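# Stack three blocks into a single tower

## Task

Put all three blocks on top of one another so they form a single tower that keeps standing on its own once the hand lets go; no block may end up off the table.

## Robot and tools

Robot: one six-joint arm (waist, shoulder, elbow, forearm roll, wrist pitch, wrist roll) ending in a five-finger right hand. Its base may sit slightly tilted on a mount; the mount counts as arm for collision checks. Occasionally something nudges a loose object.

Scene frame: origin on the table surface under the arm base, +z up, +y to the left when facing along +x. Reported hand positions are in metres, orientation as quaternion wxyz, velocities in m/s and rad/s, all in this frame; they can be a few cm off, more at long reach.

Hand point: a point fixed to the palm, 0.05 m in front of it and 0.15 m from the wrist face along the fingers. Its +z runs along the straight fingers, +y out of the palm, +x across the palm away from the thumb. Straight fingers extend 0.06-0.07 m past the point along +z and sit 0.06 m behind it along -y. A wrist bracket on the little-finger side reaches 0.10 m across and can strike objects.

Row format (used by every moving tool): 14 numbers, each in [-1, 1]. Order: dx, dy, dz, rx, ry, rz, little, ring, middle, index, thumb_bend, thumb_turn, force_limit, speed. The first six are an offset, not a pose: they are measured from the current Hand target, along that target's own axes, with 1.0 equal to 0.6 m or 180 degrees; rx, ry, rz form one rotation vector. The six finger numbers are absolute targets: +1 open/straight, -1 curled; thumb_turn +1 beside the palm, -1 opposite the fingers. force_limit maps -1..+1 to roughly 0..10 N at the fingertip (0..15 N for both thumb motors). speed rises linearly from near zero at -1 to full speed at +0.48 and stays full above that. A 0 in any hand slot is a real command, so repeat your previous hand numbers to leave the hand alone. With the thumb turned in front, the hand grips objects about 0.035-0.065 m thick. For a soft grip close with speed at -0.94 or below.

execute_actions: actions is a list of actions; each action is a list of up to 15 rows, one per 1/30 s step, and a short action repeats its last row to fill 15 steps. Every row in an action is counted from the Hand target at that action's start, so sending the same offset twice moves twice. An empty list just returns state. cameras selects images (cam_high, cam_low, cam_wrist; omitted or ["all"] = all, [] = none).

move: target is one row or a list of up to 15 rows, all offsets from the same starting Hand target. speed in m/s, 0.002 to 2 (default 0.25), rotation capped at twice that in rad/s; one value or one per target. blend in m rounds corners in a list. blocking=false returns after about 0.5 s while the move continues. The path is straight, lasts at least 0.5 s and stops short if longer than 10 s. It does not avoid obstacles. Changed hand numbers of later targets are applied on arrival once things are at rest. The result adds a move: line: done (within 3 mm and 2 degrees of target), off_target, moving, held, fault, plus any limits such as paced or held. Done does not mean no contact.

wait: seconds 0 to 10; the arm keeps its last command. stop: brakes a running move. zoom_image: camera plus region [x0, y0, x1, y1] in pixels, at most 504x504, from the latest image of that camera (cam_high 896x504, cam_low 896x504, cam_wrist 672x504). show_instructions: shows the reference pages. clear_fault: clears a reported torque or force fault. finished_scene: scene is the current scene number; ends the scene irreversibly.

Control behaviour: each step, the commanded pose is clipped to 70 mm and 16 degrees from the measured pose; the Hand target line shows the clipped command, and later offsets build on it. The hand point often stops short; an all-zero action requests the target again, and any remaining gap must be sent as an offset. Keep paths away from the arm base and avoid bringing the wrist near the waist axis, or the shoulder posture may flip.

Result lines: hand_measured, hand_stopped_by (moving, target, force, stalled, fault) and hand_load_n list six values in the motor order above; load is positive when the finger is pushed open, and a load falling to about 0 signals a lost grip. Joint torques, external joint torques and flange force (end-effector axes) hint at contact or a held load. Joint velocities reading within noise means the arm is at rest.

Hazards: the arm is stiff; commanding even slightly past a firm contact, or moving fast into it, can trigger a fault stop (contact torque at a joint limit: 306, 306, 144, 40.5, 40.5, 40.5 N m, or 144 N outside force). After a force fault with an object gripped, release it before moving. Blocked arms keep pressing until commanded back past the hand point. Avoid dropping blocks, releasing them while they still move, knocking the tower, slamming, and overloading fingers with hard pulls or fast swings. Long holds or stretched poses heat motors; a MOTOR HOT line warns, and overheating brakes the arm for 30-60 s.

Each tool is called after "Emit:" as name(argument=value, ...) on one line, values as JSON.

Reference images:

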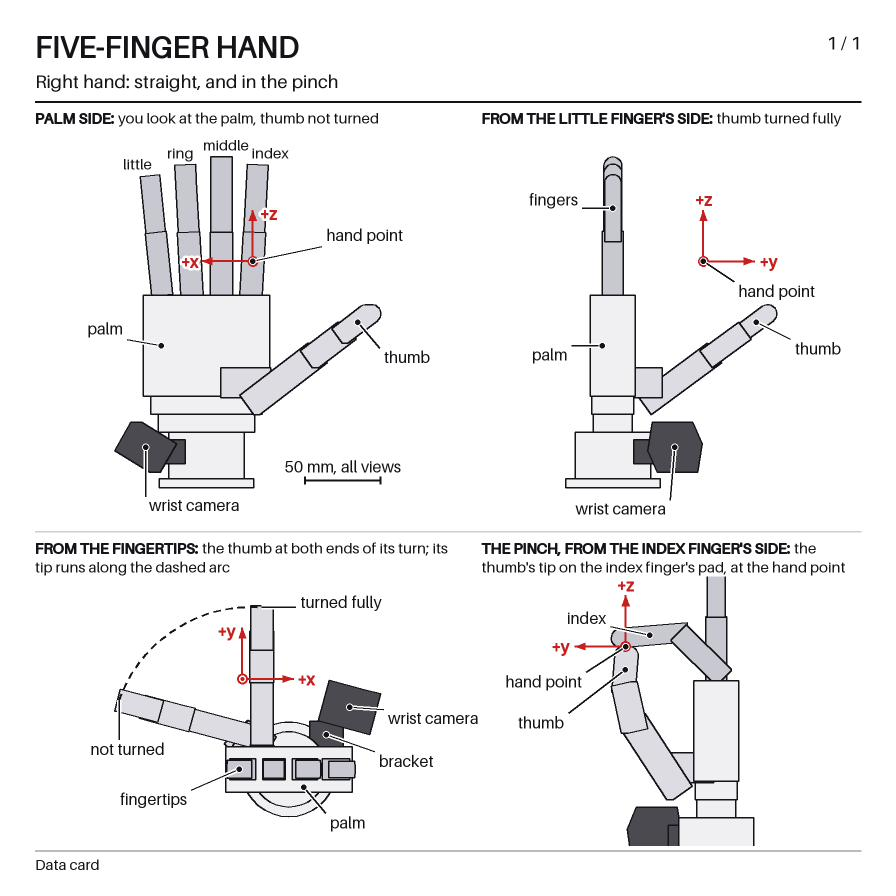

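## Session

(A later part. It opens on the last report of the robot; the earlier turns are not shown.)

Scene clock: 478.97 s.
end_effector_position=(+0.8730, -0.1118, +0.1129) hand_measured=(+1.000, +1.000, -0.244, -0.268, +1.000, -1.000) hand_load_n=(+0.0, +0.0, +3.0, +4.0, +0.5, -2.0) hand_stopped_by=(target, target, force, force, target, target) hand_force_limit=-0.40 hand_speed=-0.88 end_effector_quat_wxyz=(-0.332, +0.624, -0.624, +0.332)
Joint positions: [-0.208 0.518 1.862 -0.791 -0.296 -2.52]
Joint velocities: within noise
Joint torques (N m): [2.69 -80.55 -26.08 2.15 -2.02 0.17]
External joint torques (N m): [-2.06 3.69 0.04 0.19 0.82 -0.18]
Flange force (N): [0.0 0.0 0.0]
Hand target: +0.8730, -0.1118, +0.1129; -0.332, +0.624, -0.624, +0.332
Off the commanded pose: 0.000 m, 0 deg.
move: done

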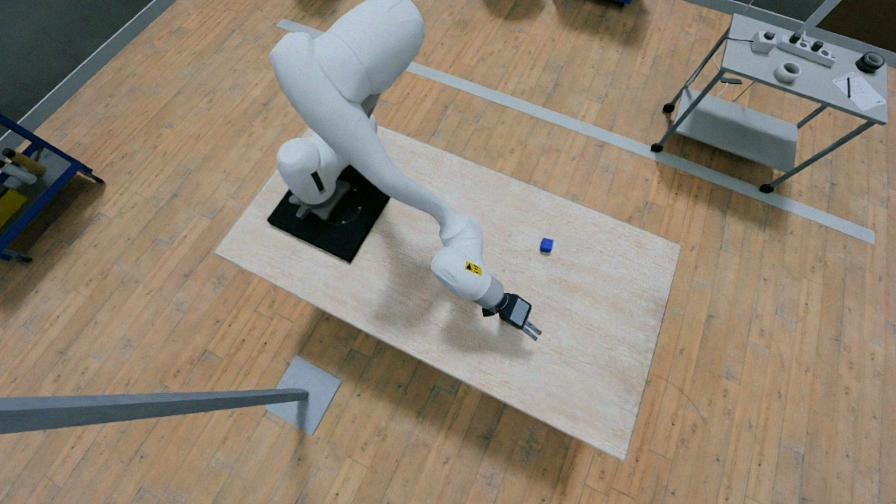

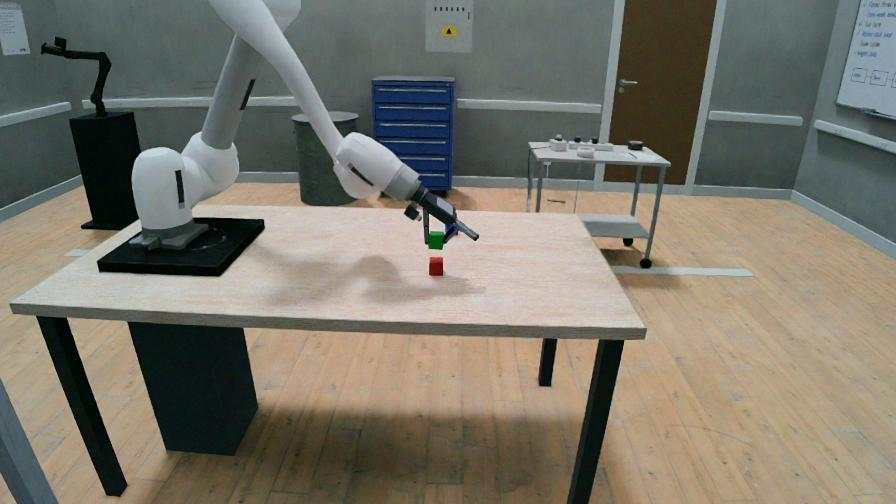

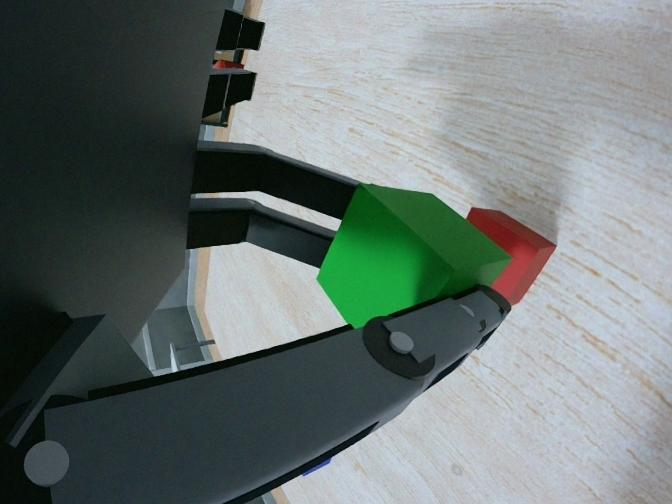

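Emit:
move(target=[0, 0.0544, 0.0367, 0, 0, 0, 1, 1, -0.6, -0.6, 1, -1, -0.4, -0.88], speed=0.05, cameras=["cam_low", "cam_wrist"])

Emit:
zoom_image(camera="cam_low", region=[410, 220, 460, 290])

Scene clock: 487.70 s.
end_effector_position=(+0.8730, -0.1119, +0.0736) hand_measured=(+1.000, +1.000, -0.244, -0.268, +1.000, -1.000) hand_load_n=(+0.0, +0.0, +3.5, +3.5, +1.0, -2.0) hand_stopped_by=(target, target, force, force, target, target) hand_force_limit=-0.40 hand_speed=-0.88 end_effector_quat_wxyz=(-0.332, +0.624, -0.624, +0.332)
Joint positions: [-0.208 0.568 1.875 -0.666 -0.343 -2.652]
Joint velocities: within noise
Joint torques (N m): [2.51 -83.49 -24.4 2.54 -2.11 0.12]
External joint torques (N m): [-1.72 3.98 0.02 -0.13 0.8 -0.13]
Flange force (N): [3.1 1.2 5.9]
Hand target: +0.8730, -0.1118, +0.0736; -0.332, +0.624, -0.624, +0.332
Off the commanded pose: 0.000 m, 0 deg.
move: done
Images, in order (width x height): cam_low 896x504, cam_wrist 672x504.

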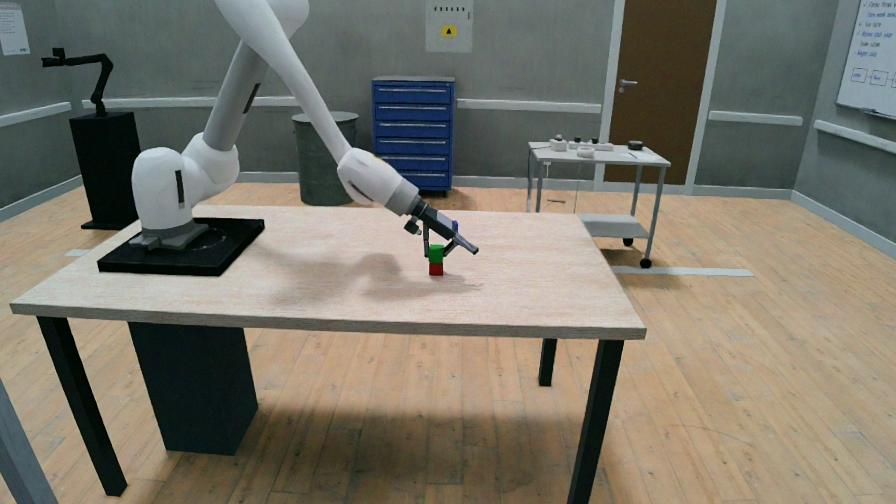

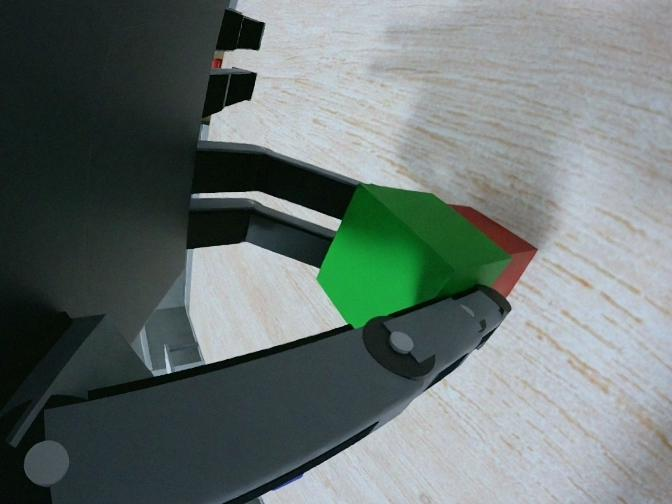

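Scaled by 7.200 from the camera's 896x504 image, which has a finer 1280x720 frame.

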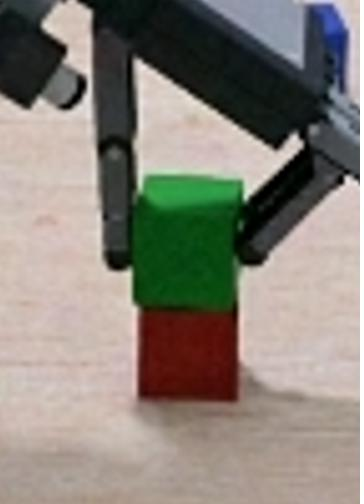

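Emit:
move(target=[-0.01, 0.0055, 0.0037, 0, 0, 0, 1, 1, -0.6, -0.6, 1, -1, -0.4, -0.88], speed=0.03, cameras=["cam_low", "cam_wrist"])

Emit:
zoom_image(camera="cam_low", region=[410, 220, 460, 290])

Scene clock: 508.77 s.
end_effector_position=(+0.8730, -0.1058, +0.0696) hand_measured=(+1.000, +1.000, -0.244, -0.268, +1.000, -1.000) hand_load_n=(+0.0, +0.0, +1.5, +0.0, +0.0, -0.5) hand_stopped_by=(target, target, force, force, target, target) hand_force_limit=-0.40 hand_speed=-0.88 end_effector_quat_wxyz=(-0.332, +0.624, -0.624, +0.332)
Joint positions: [-0.199 0.572 1.879 -0.634 -0.346 -2.679]
Joint velocities: within noise
Joint torques (N m): [3.34 -80.73 -22.56 2.24 -1.72 0.2]
External joint torques (N m): [-2.74 1.01 -1.7 0.19 0.4 -0.21]
Flange force (N): [3.4 -0.8 3.8]
Hand target: +0.8730, -0.1058, +0.0696; -0.332, +0.624, -0.624, +0.332
Off the commanded pose: 0.000 m, 0 deg.
move: done
Images, in order (width x height): cam_low 896x504, cam_wrist 672x504.

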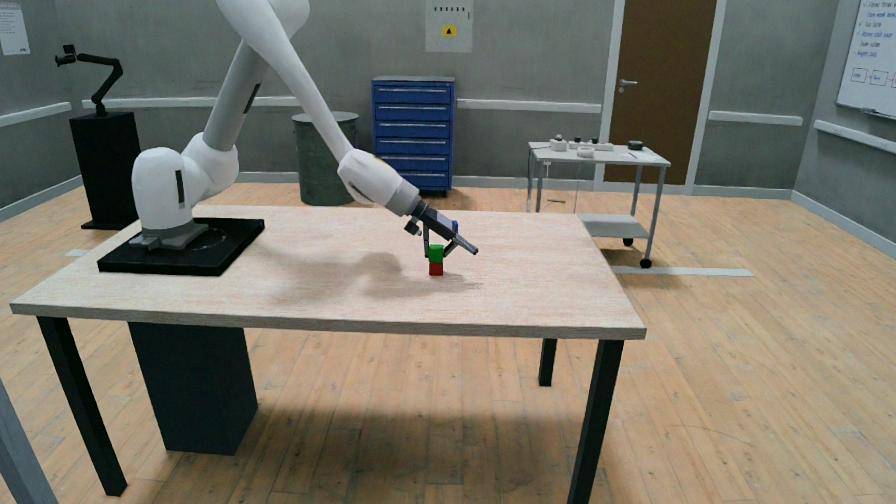

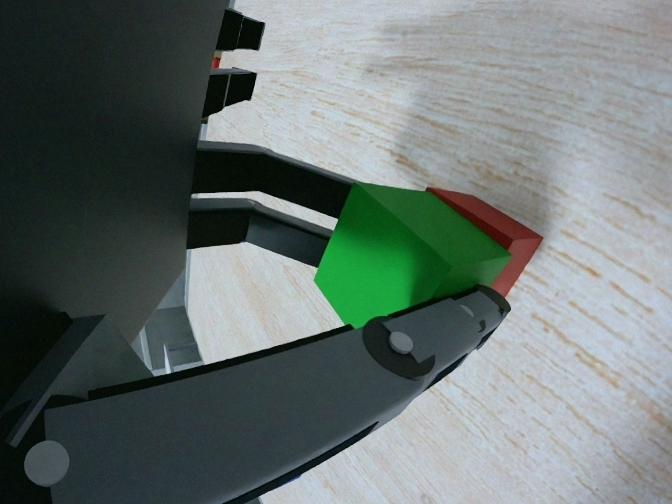

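Scaled by 7.200 from the camera's 896x504 image, which has a finer 1280x720 frame.

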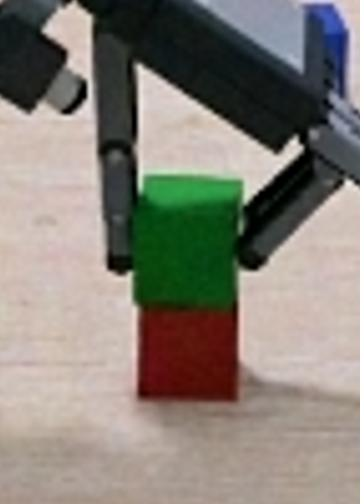

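Emit:
execute_actions(actions=[[[0,0,0,0,0,0,1,1,0.3,0.3,1,-1,-0.4,-0.85]],[[0,0,0,0,0,0,1,1,0.3,0.3,1,-1,-0.4,-0.85]],[[0,0,0,0,0,0,1,1,0.3,0.3,1,-1,-0.4,-0.85]]], cameras=["cam_low", "cam_wrist"])

Emit:
zoom_image(camera="cam_low", region=[410, 220, 460, 290])

Scene clock: 519.70 s.
end_effector_position=(+0.8730, -0.1058, +0.0696) hand_measured=(+1.000, +1.000, +0.300, +0.300, +1.000, -1.000) hand_load_n=(+0.0, +0.0, +0.0, +0.0, +0.0, +0.0) hand_stopped_by=(target, target, target, target, target, target) hand_force_limit=-0.40 hand_speed=-0.85 end_effector_quat_wxyz=(-0.332, +0.624, -0.624, +0.332)
Joint positions: [-0.199 0.572 1.879 -0.634 -0.346 -2.679]
Joint velocities: within noise
Joint torques (N m): [2.77 -82.88 -23.93 2.32 -2.12 0.25]
External joint torques (N m): [-1.97 3.18 -0.27 0.11 0.8 -0.26]
External joint torques at the end of the 1st action: [-1.75 3.23 -0.21 0.06 0.75 -0.25]
External joint torques at the end of the 2nd action: [-2.2 3.37 -0.12 0.06 0.76 -0.22]
Flange force (N): [2.2 1.4 5.2]
Flange force at the end of the 1st action (N): [2.1 1.4 5.2]
Flange force at the end of the 2nd action (N): [2.8 1.6 5.2]
Hand target: +0.8730, -0.1058, +0.0696; -0.332, +0.624, -0.624, +0.332
Off the commanded pose: 0.000 m, 0 deg.
Step readings (end_effector_position; steps 1 to 15: 1st action; 16 to 30: 2nd action; 31 to 45: 3rd action):
0: (+0.8730, -0.1058, +0.0696)
1: (+0.8730, -0.1058, +0.0696)
2: (+0.8730, -0.1058, +0.0696)
4: (+0.8730, -0.1058, +0.0696)
8: (+0.8730, -0.1058, +0.0696)
15: (+0.8730, -0.1058, +0.0696)
16: (+0.8730, -0.1058, +0.0696)
17: (+0.8730, -0.1058, +0.0696)
19: (+0.8730, -0.1058, +0.0696)
23: (+0.8730, -0.1058, +0.0696)
30: (+0.8730, -0.1058, +0.0696)
31: (+0.8730, -0.1058, +0.0696)
32: (+0.8730, -0.1058, +0.0696)
34: (+0.8730, -0.1058, +0.0696)
38: (+0.8730, -0.1058, +0.0696)
45: (+0.8730, -0.1058, +0.0696)
Images, in order (width x height): cam_low 896x504, cam_wrist 672x504.

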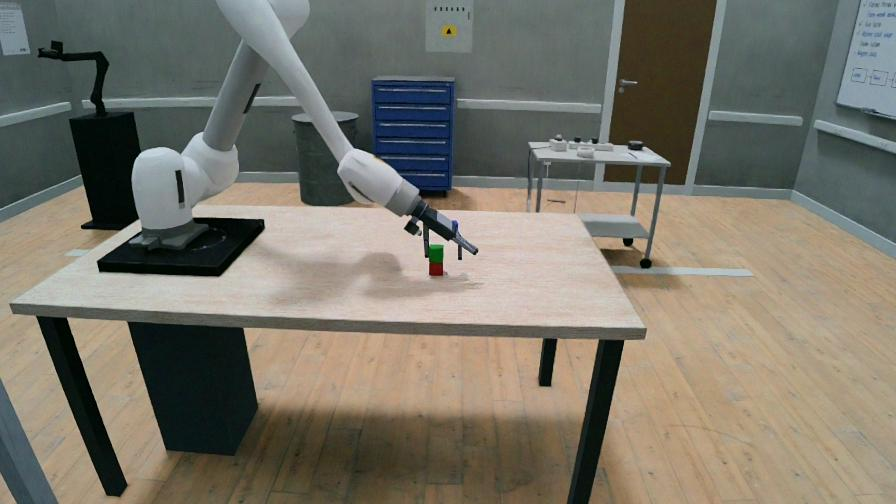

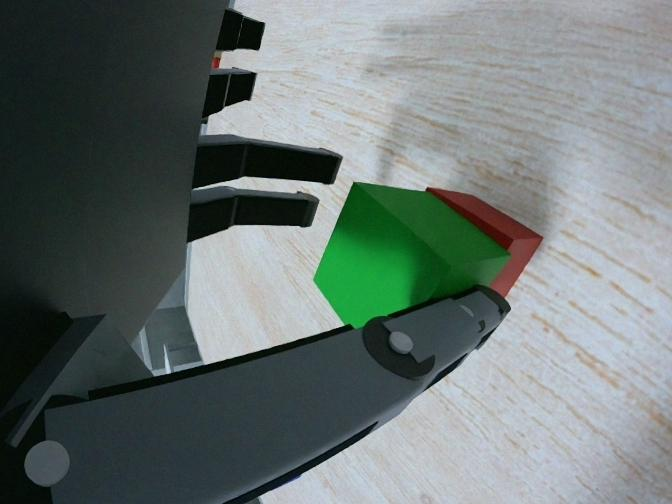

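Scaled by 7.200 from the camera's 896x504 image, which has a finer 1280x720 frame.

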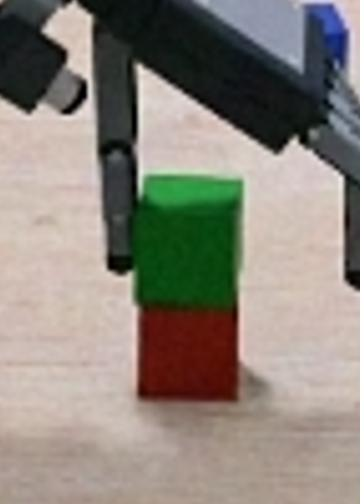

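Emit:
move(target=[[0, 0.0140, -0.0207, 0, 0, 0, 1, 1, 0.3, 0.3, 1, -1, -0.4, -0.85], [0, -0.1243, -0.1139, 0, 0, 0, 1, 1, 0.3, 0.3, 1, -1, -0.4, -0.85], [0, 0.0257, -0.4852, 0, 0, 0, 1, 1, 0.3, 0.3, 1, -1, -0.4, -0.85]], speed=[0.05, 0.15, 0.25])

Emit:
zoom_image(camera="cam_high", region=[489, 293, 525, 329])

Emit:
zoom_image(camera="cam_low", region=[410, 220, 460, 290])

Emit:
zoom_image(camera="cam_wrist", region=[280, 0, 480, 150])

Scene clock: 526.53 s.
end_effector_position=(+0.6229, -0.1059, +0.2193) hand_measured=(+1.000, +1.000, +0.300, +0.300, +1.000, -1.000) hand_load_n=(+0.0, +0.0, +0.0, +0.0, +0.0, +0.0) hand_stopped_by=(target, target, target, target, target, target) hand_force_limit=-0.40 hand_speed=-0.85 end_effector_quat_wxyz=(-0.332, +0.624, -0.624, +0.332)
Joint positions: [-0.335 0.062 2.259 -1.187 -0.339 -2.198]
Joint velocities: within noise
Joint torques (N m): [2.43 -36.14 -26.94 1.38 -1.6 0.35]
External joint torques (N m): [-2.01 1.8 -0.19 0.2 0.73 -0.35]
Flange force (N): [0.0 0.0 0.0]
Hand target: +0.6229, -0.1059, +0.2193; -0.332, +0.624, -0.624, +0.332
Off the commanded pose: 0.000 m, 0 deg.
move: done

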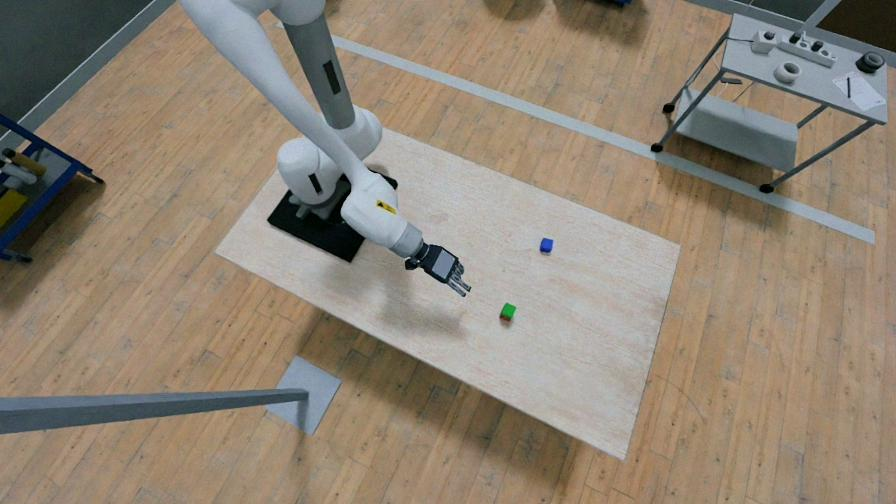

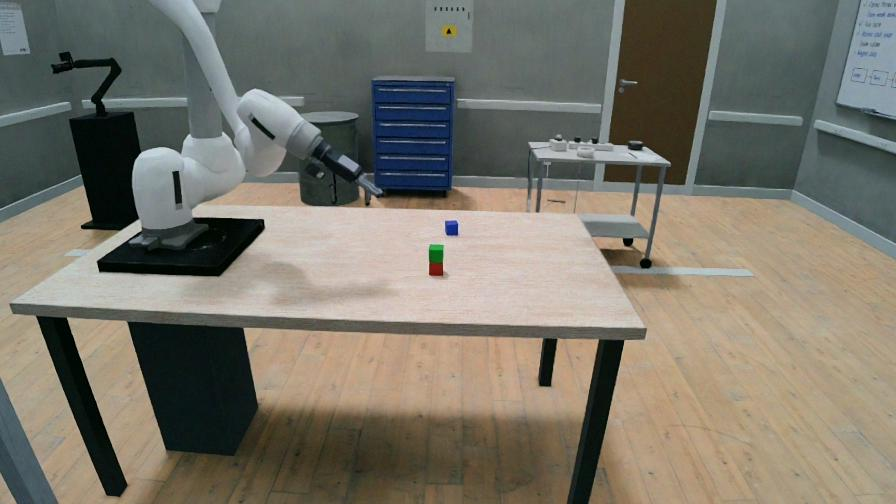

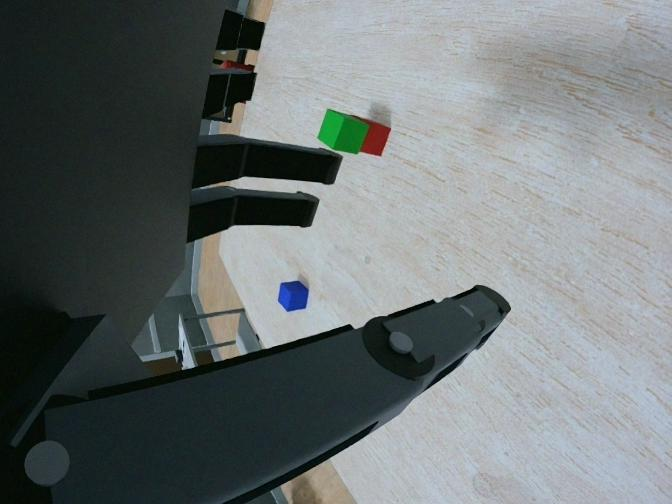

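Scaled by 14.000 from the camera's 896x504 image, which has a finer 1280x720 frame.

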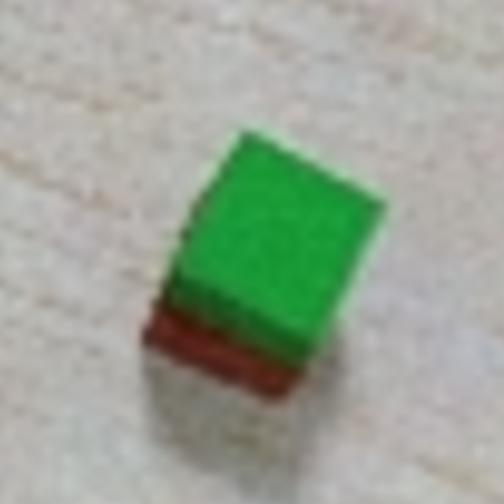

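Scaled by 7.200 from the camera's 896x504 image, which has a finer 1280x720 frame.

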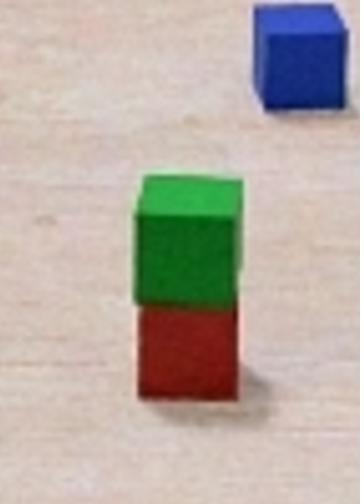

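Scaled by 2.520 from the camera's 672x504 image, which has a finer 960x720 frame.

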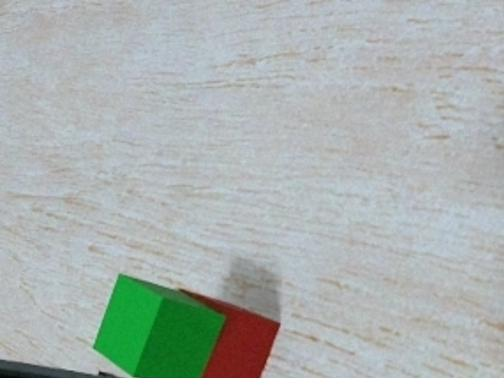

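Emit:
move(target=[-0.5037, -0.1065, 0.4836, 0, -0.0571, -0.0385, 1, 1, 0.3, 0.3, 1, -1, -0.4, -0.85], speed=0.25, cameras=["cam_low", "cam_wrist"])

Emit:
zoom_image(camera="cam_low", region=[410, 180, 510, 280])

Scene clock: 552.17 s.
end_effector_position=(+0.8992, +0.1964, +0.1105) hand_measured=(+1.000, +1.000, +0.300, +0.300, +1.000, -1.000) hand_load_n=(+0.0, +0.0, +0.0, +0.0, +0.0, +0.0) hand_stopped_by=(target, target, target, target, target, target) hand_force_limit=-0.40 hand_speed=-0.85 end_effector_quat_wxyz=(-0.366, +0.688, -0.553, +0.294)
Joint positions: [0.175 0.563 1.792 -0.345 -0.208 -2.858]
Joint velocities: within noise
Joint torques (N m): [2.77 -85.68 -27.93 3.06 -2.22 0.2]
External joint torques (N m): [-1.72 3.08 -0.11 -0.11 0.79 -0.21]
Flange force (N): [0.0 0.0 0.0]
Hand target: +0.8992, +0.1964, +0.1104; -0.366, +0.688, -0.553, +0.294
Off the commanded pose: 0.000 m, 0 deg.
move: done
Images, in order (width x height): cam_low 896x504, cam_wrist 672x504.

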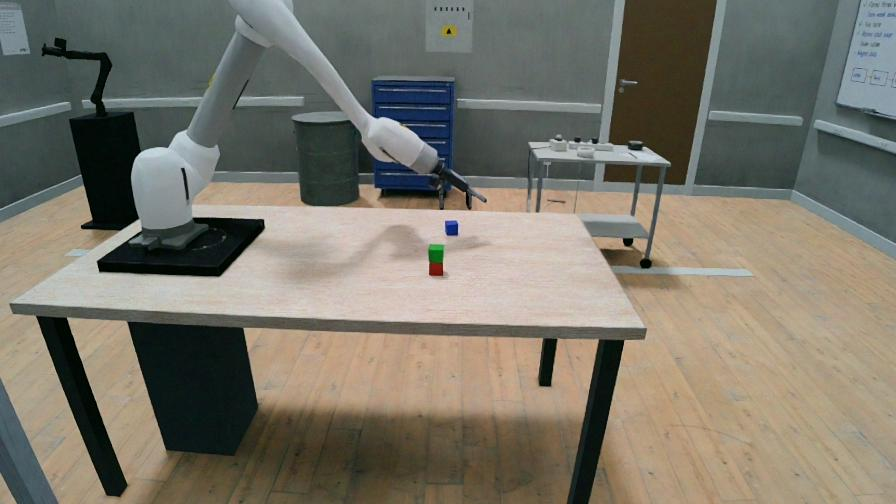

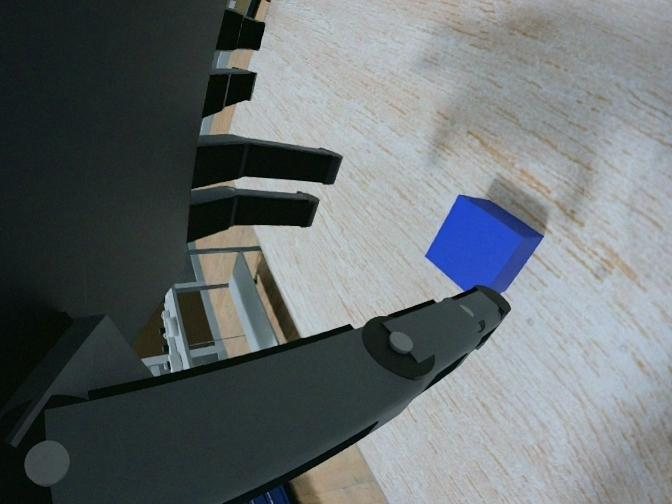

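Scaled by 5.040 from the camera's 896x504 image, which has a finer 1280x720 frame.

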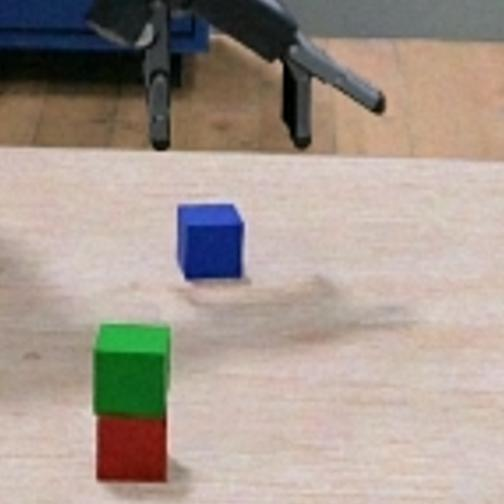

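Emit:
move(target=[0, 0.1069, 0.0721, 0, 0, 0, 1, 1, 0.3, 0.3, 1, -1, -0.4, -0.85], speed=0.1, cameras=["cam_low", "cam_wrist"])

Emit:
zoom_image(camera="cam_low", region=[410, 180, 510, 280])

Emit:
zoom_image(camera="cam_wrist", region=[180, 100, 560, 400])

Scene clock: 556.90 s.
end_effector_position=(+0.8993, +0.1963, +0.0331) hand_measured=(+1.000, +1.000, +0.300, +0.300, +1.000, -1.000) hand_load_n=(+0.0, +0.0, +0.0, +0.0, +0.0, +0.0) hand_stopped_by=(target, target, target, target, target, target) hand_force_limit=-0.40 hand_speed=-0.85 end_effector_quat_wxyz=(-0.366, +0.688, -0.553, +0.294)
Joint positions: [0.174 0.659 1.812 -0.227 -0.32 -2.982]
Joint velocities: within noise
Joint torques (N m): [2.94 -90.54 -24.82 2.52 -2.24 0.21]
External joint torques (N m): [-2.08 3.21 -0.16 0.16 0.78 -0.21]
Flange force (N): [1.7 0.6 5.3]
Hand target: +0.8993, +0.1964, +0.0331; -0.366, +0.688, -0.553, +0.294
Off the commanded pose: 0.000 m, 0 deg.
move: done
Images, in order (width x height): cam_low 896x504, cam_wrist 672x504.

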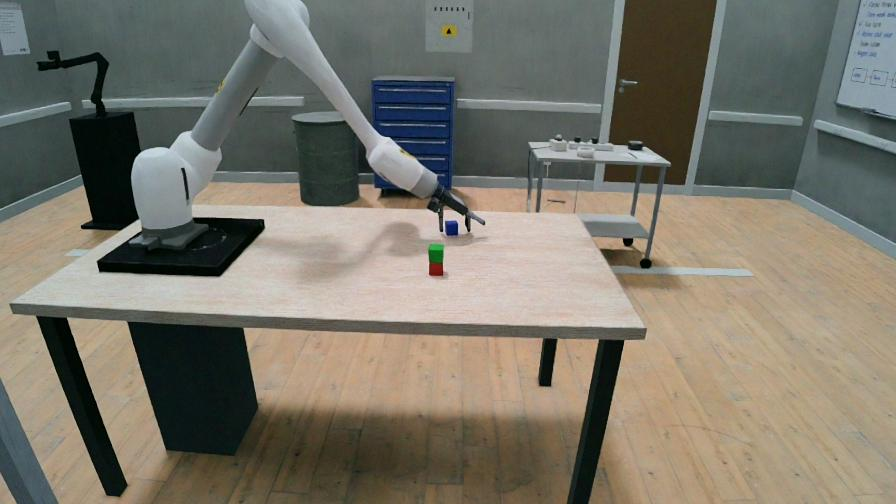

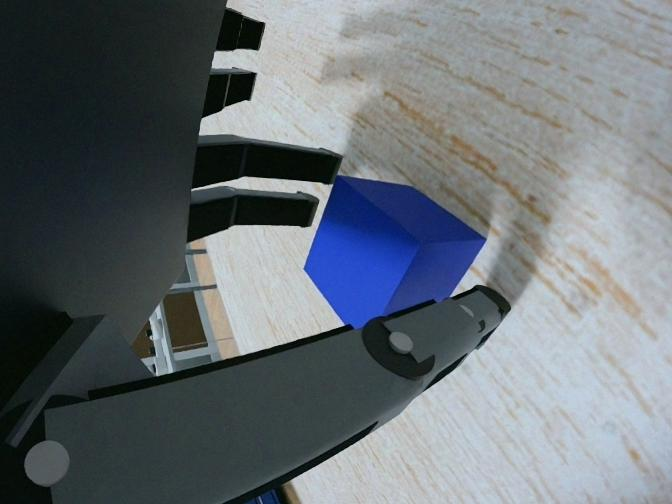

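Scaled by 5.040 from the camera's 896x504 image, which has a finer 1280x720 frame.

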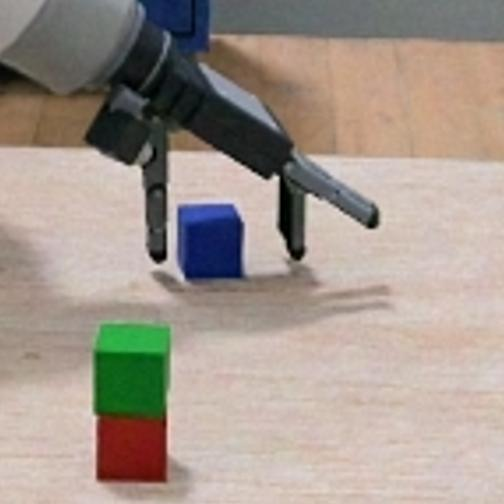

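Scaled by 1.326 from the camera's 672x504 image, which has a finer 960x720 frame.

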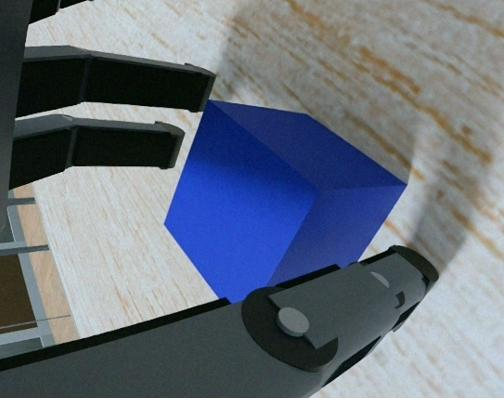

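Emit:
execute_actions(actions=[[[-0.0042,0,0,0,0,0,1,1,-0.6,-0.6,1,-1,-0.4,-0.85]],[[0,0,0,0,0,0,1,1,-0.6,-0.6,1,-1,-0.4,-0.85]],[[0,0,0,0,0,0,1,1,-0.6,-0.6,1,-1,-0.4,-0.85]],[[0,0,0,0,0,0,1,1,-0.6,-0.6,1,-1,-0.4,-0.85]]], cameras=["cam_low", "cam_wrist"])

Emit:
zoom_image(camera="cam_wrist", region=[180, 100, 560, 400])

Scene clock: 566.37 s.
end_effector_position=(+0.8987, +0.1989, +0.0331) hand_measured=(+1.000, +1.000, -0.254, -0.282, +1.000, -1.000) hand_load_n=(+0.0, +0.0, +7.0, +3.0, +1.0, -1.5) hand_stopped_by=(target, target, force, force, target, target) hand_force_limit=-0.40 hand_speed=-0.85 end_effector_quat_wxyz=(-0.366, +0.688, -0.553, +0.294)
Joint positions: [0.177 0.659 1.812 -0.217 -0.32 -2.989]
Joint velocities: within noise
Joint torques (N m): [2.92 -91.32 -25 2.61 -2.34 0.25]
External joint torques (N m): [-2.16 4.05 0.07 0.06 0.88 -0.26]
External joint torques at the end of the 1st action: [-1.73 3.39 -0.26 0.09 0.78 -0.24]
External joint torques at the end of the 2nd action: [-1.94 3.8 -0.07 0.07 0.75 -0.25]
External joint torques at the end of the 3rd action: [-1.63 4.03 0.13 0.07 0.85 -0.25]
Flange force (N): [2.1 1.1 6.2]
Flange force at the end of the 1st action (N): [1.4 0.5 5.8]
Flange force at the end of the 2nd action (N): [1.8 1.0 6.1]
Flange force at the end of the 3rd action (N): [1.3 1.2 6.2]
Hand target: +0.8987, +0.1989, +0.0331; -0.366, +0.688, -0.553, +0.294
Off the commanded pose: 0.000 m, 0 deg.
Step readings (end_effector_position; steps 1 to 15: 1st action; 16 to 30: 2nd action; 31 to 45: 3rd action; 46 to 60: 4th action):
0: (+0.8993, +0.1964, +0.0331)
1: (+0.8993, +0.1964, +0.0331)
2: (+0.8991, +0.1972, +0.0331)
4: (+0.8989, +0.1984, +0.0331)
8: (+0.8987, +0.1989, +0.0330)
15: (+0.8987, +0.1989, +0.0330)
16: (+0.8987, +0.1989, +0.0330)
17: (+0.8987, +0.1989, +0.0330)
19: (+0.8987, +0.1989, +0.0330)
23: (+0.8987, +0.1989, +0.0330)
30: (+0.8987, +0.1989, +0.0331)
31: (+0.8987, +0.1989, +0.0331)
32: (+0.8987, +0.1989, +0.0331)
34: (+0.8987, +0.1989, +0.0331)
38: (+0.8987, +0.1989, +0.0331)
45: (+0.8987, +0.1989, +0.0331)
46: (+0.8987, +0.1989, +0.0331)
47: (+0.8987, +0.1989, +0.0331)
49: (+0.8987, +0.1989, +0.0331)
53: (+0.8987, +0.1989, +0.0331)
60: (+0.8987, +0.1989, +0.0331)
Images, in order (width x height): cam_low 896x504, cam_wrist 672x504.

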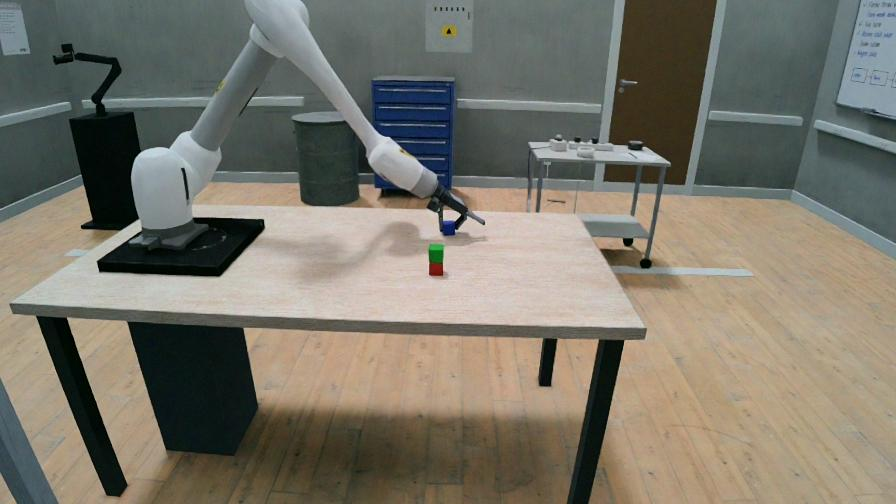

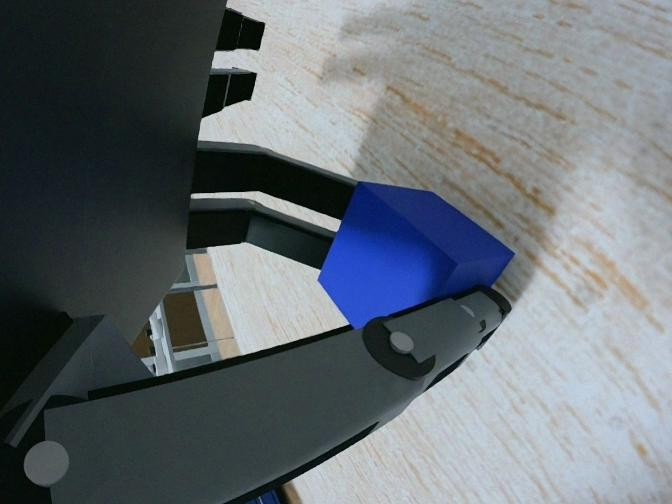

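Scaled by 1.326 from the camera's 672x504 image, which has a finer 960x720 frame.

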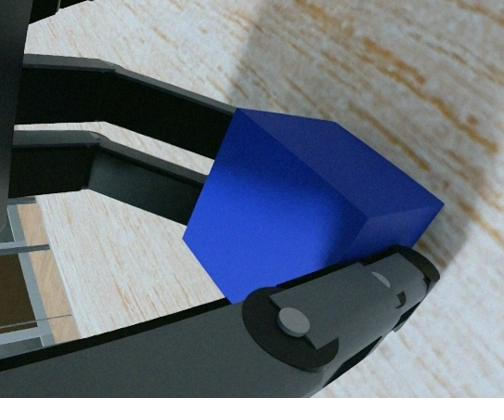

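Emit:
move(target=[[0, -0.1755, -0.1183, 0, 0, 0, 1, 1, -0.6, -0.6, 1, -1, -0.4, -0.85], [0.4877, -0.0877, -0.2425, 0, 0.0571, 0.0385, 1, 1, -0.6, -0.6, 1, -1, -0.4, -0.85]], speed=[0.1, 0.2], blend=0.03)

Emit:
zoom_image(camera="cam_low", region=[400, 190, 480, 290])

Emit:
zoom_image(camera="cam_wrist", region=[250, 100, 630, 400])

Scene clock: 575.63 s.
end_effector_position=(+0.8724, -0.1065, +0.1579) hand_measured=(+1.000, +1.000, -0.254, -0.282, +1.000, -1.000) hand_load_n=(+0.0, +0.0, +7.5, +3.0, +1.0, -1.5) hand_stopped_by=(target, target, force, force, target, target) hand_force_limit=-0.40 hand_speed=-0.85 end_effector_quat_wxyz=(-0.332, +0.624, -0.624, +0.332)
Joint positions: [-0.2 0.463 1.846 -0.975 -0.246 -2.324]
Joint velocities: within noise
Joint torques (N m): [2.6 -77.41 -27.91 2.07 -1.84 0.13]
External joint torques (N m): [-2.17 3.66 0.05 -0.01 0.84 -0.13]
Flange force (N): [0.0 0.0 0.0]
Hand target: +0.8724, -0.1065, +0.1579; -0.332, +0.624, -0.624, +0.332
Off the commanded pose: 0.000 m, 0 deg.
move: done

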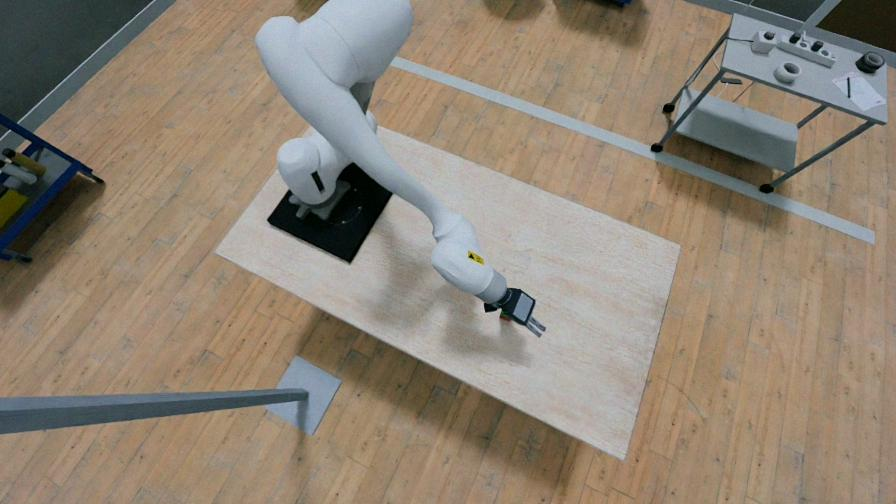

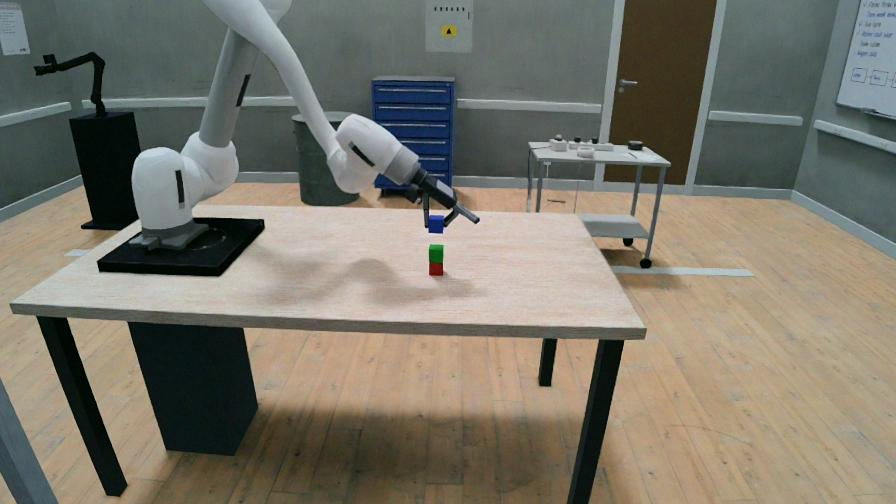

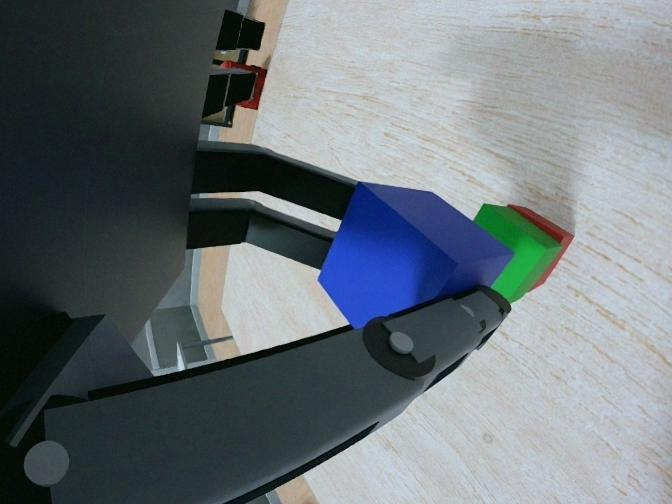

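Scaled by 5.040 from the camera's 896x504 image, which has a finer 1280x720 frame.

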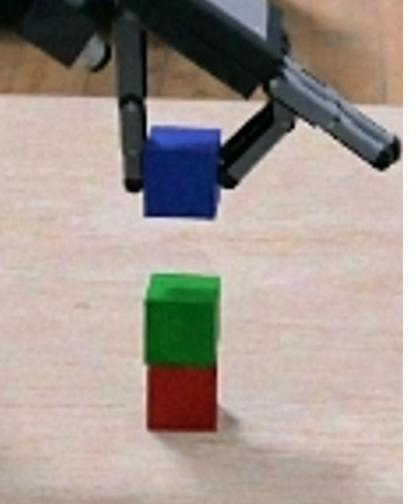

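Scaled by 1.326 from the camera's 672x504 image, which has a finer 960x720 frame.

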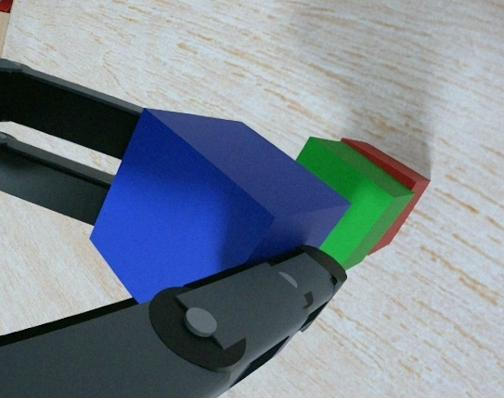

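Emit:
move(target=[0, 0.06, 0.0404, 0, 0, 0, 1, 1, -0.6, -0.6, 1, -1, -0.4, -0.85], speed=0.06, cameras=["cam_low", "cam_wrist"])

Emit:
zoom_image(camera="cam_low", region=[410, 210, 460, 280])

Scene clock: 581.67 s.
end_effector_position=(+0.8724, -0.1066, +0.1145) hand_measured=(+1.000, +1.000, -0.254, -0.282, +1.000, -1.000) hand_load_n=(+0.0, +0.0, +7.0, +3.0, +1.0, -1.5) hand_stopped_by=(target, target, force, force, target, target) hand_force_limit=-0.40 hand_speed=-0.85 end_effector_quat_wxyz=(-0.332, +0.624, -0.624, +0.332)
Joint positions: [-0.2 0.515 1.865 -0.777 -0.292 -2.529]
Joint velocities: within noise
Joint torques (N m): [2.3 -80.15 -26.12 2.35 -2.05 0.28]
External joint torques (N m): [-1.72 3.51 -0.01 0.01 0.84 -0.29]
Flange force (N): [0.0 0.0 0.0]
Hand target: +0.8724, -0.1065, +0.1145; -0.332, +0.624, -0.624, +0.332
Off the commanded pose: 0.000 m, 0 deg.
move: done
Images, in order (width x height): cam_low 896x504, cam_wrist 672x504.

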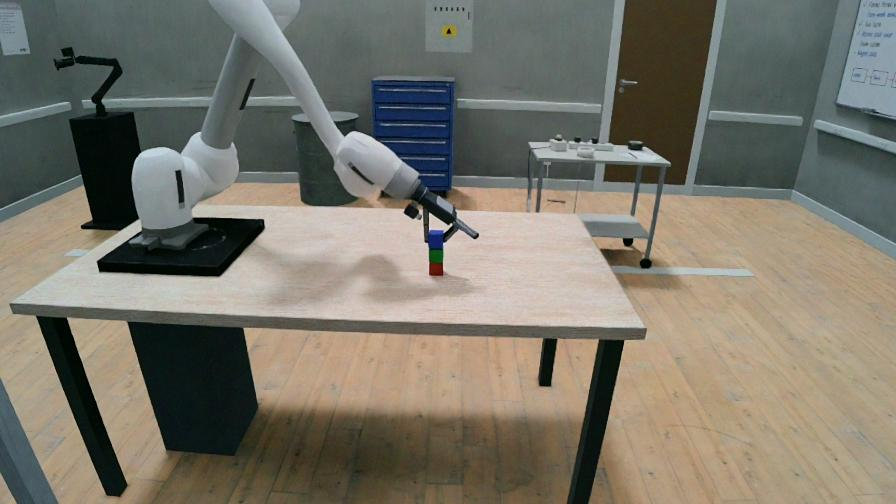

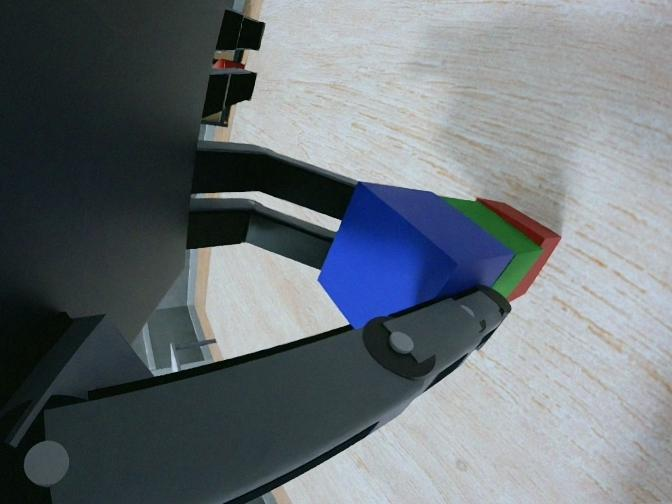

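Scaled by 7.200 from the camera's 896x504 image, which has a finer 1280x720 frame.

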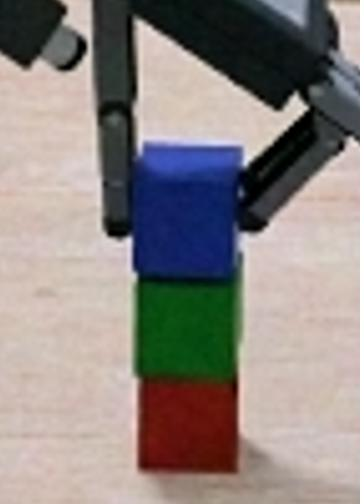

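Emit:
execute_actions(actions=[[[0,0.00138,0.00093,0,0,0,1,1,-0.6,-0.6,1,-1,-0.4,-0.85]]], cameras=[])

Emit:
execute_actions(actions=[[[0,0.00138,0.00093,0,0,0,1,1,-0.6,-0.6,1,-1,-0.4,-0.85]]], cameras=[])

Scene clock: 586.00 s.
end_effector_position=(+0.8724, -0.1065, +0.1135) hand_measured=(+1.000, +1.000, -0.254, -0.282, +1.000, -1.000) hand_load_n=(+0.0, +0.0, +7.5, +3.0, +1.0, -1.5) hand_stopped_by=(target, target, force, force, target, target) hand_force_limit=-0.40 hand_speed=-0.85 end_effector_quat_wxyz=(-0.332, +0.624, -0.624, +0.332)
Joint positions: [-0.2 0.516 1.866 -0.773 -0.293 -2.533]
Joint velocities: within noise
Joint torques (N m): [2.86 -80.13 -26.09 2.31 -2.04 0.24]
External joint torques (N m): [-2.13 3.45 0.07 0.06 0.83 -0.25]
Flange force (N): [0.0 0.0 0.0]
Hand target: +0.8724, -0.1065, +0.1135; -0.332, +0.624, -0.624, +0.332
Off the commanded pose: 0.000 m, 0 deg.
Step readings (end_effector_position):
0: (+0.8724, -0.1065, +0.1145)
1: (+0.8724, -0.1065, +0.1145)
2: (+0.8725, -0.1066, +0.1142)
4: (+0.8725, -0.1065, +0.1138)
8: (+0.8724, -0.1065, +0.1135)
15: (+0.8724, -0.1065, +0.1135)
No camera images: "cameras" was empty.

Scene clock: 586.70 s.
end_effector_position=(+0.8724, -0.1065, +0.1125) hand_measured=(+1.000, +1.000, -0.254, -0.282, +1.000, -1.000) hand_load_n=(+0.0, +0.0, +7.0, +3.0, +1.0, -1.5) hand_stopped_by=(target, target, force, force, target, target) hand_force_limit=-0.40 hand_speed=-0.85 end_effector_quat_wxyz=(-0.332, +0.624, -0.624, +0.332)
Joint positions: [-0.2 0.517 1.866 -0.769 -0.294 -2.537]
Joint velocities: within noise
Joint torques (N m): [2.78 -80.43 -26.05 2.31 -2.03 0.22]
External joint torques (N m): [-2.13 3.73 0.08 0.06 0.81 -0.23]
Flange force (N): [0.0 0.0 0.0]
Hand target: +0.8724, -0.1065, +0.1125; -0.332, +0.624, -0.624, +0.332
Off the commanded pose: 0.000 m, 0 deg.
Step readings (end_effector_position):
0: (+0.8724, -0.1065, +0.1135)
1: (+0.8724, -0.1065, +0.1135)
2: (+0.8725, -0.1065, +0.1132)
4: (+0.8724, -0.1065, +0.1127)
8: (+0.8724, -0.1065, +0.1125)
15: (+0.8724, -0.1065, +0.1125)
No camera images: "cameras" was empty.


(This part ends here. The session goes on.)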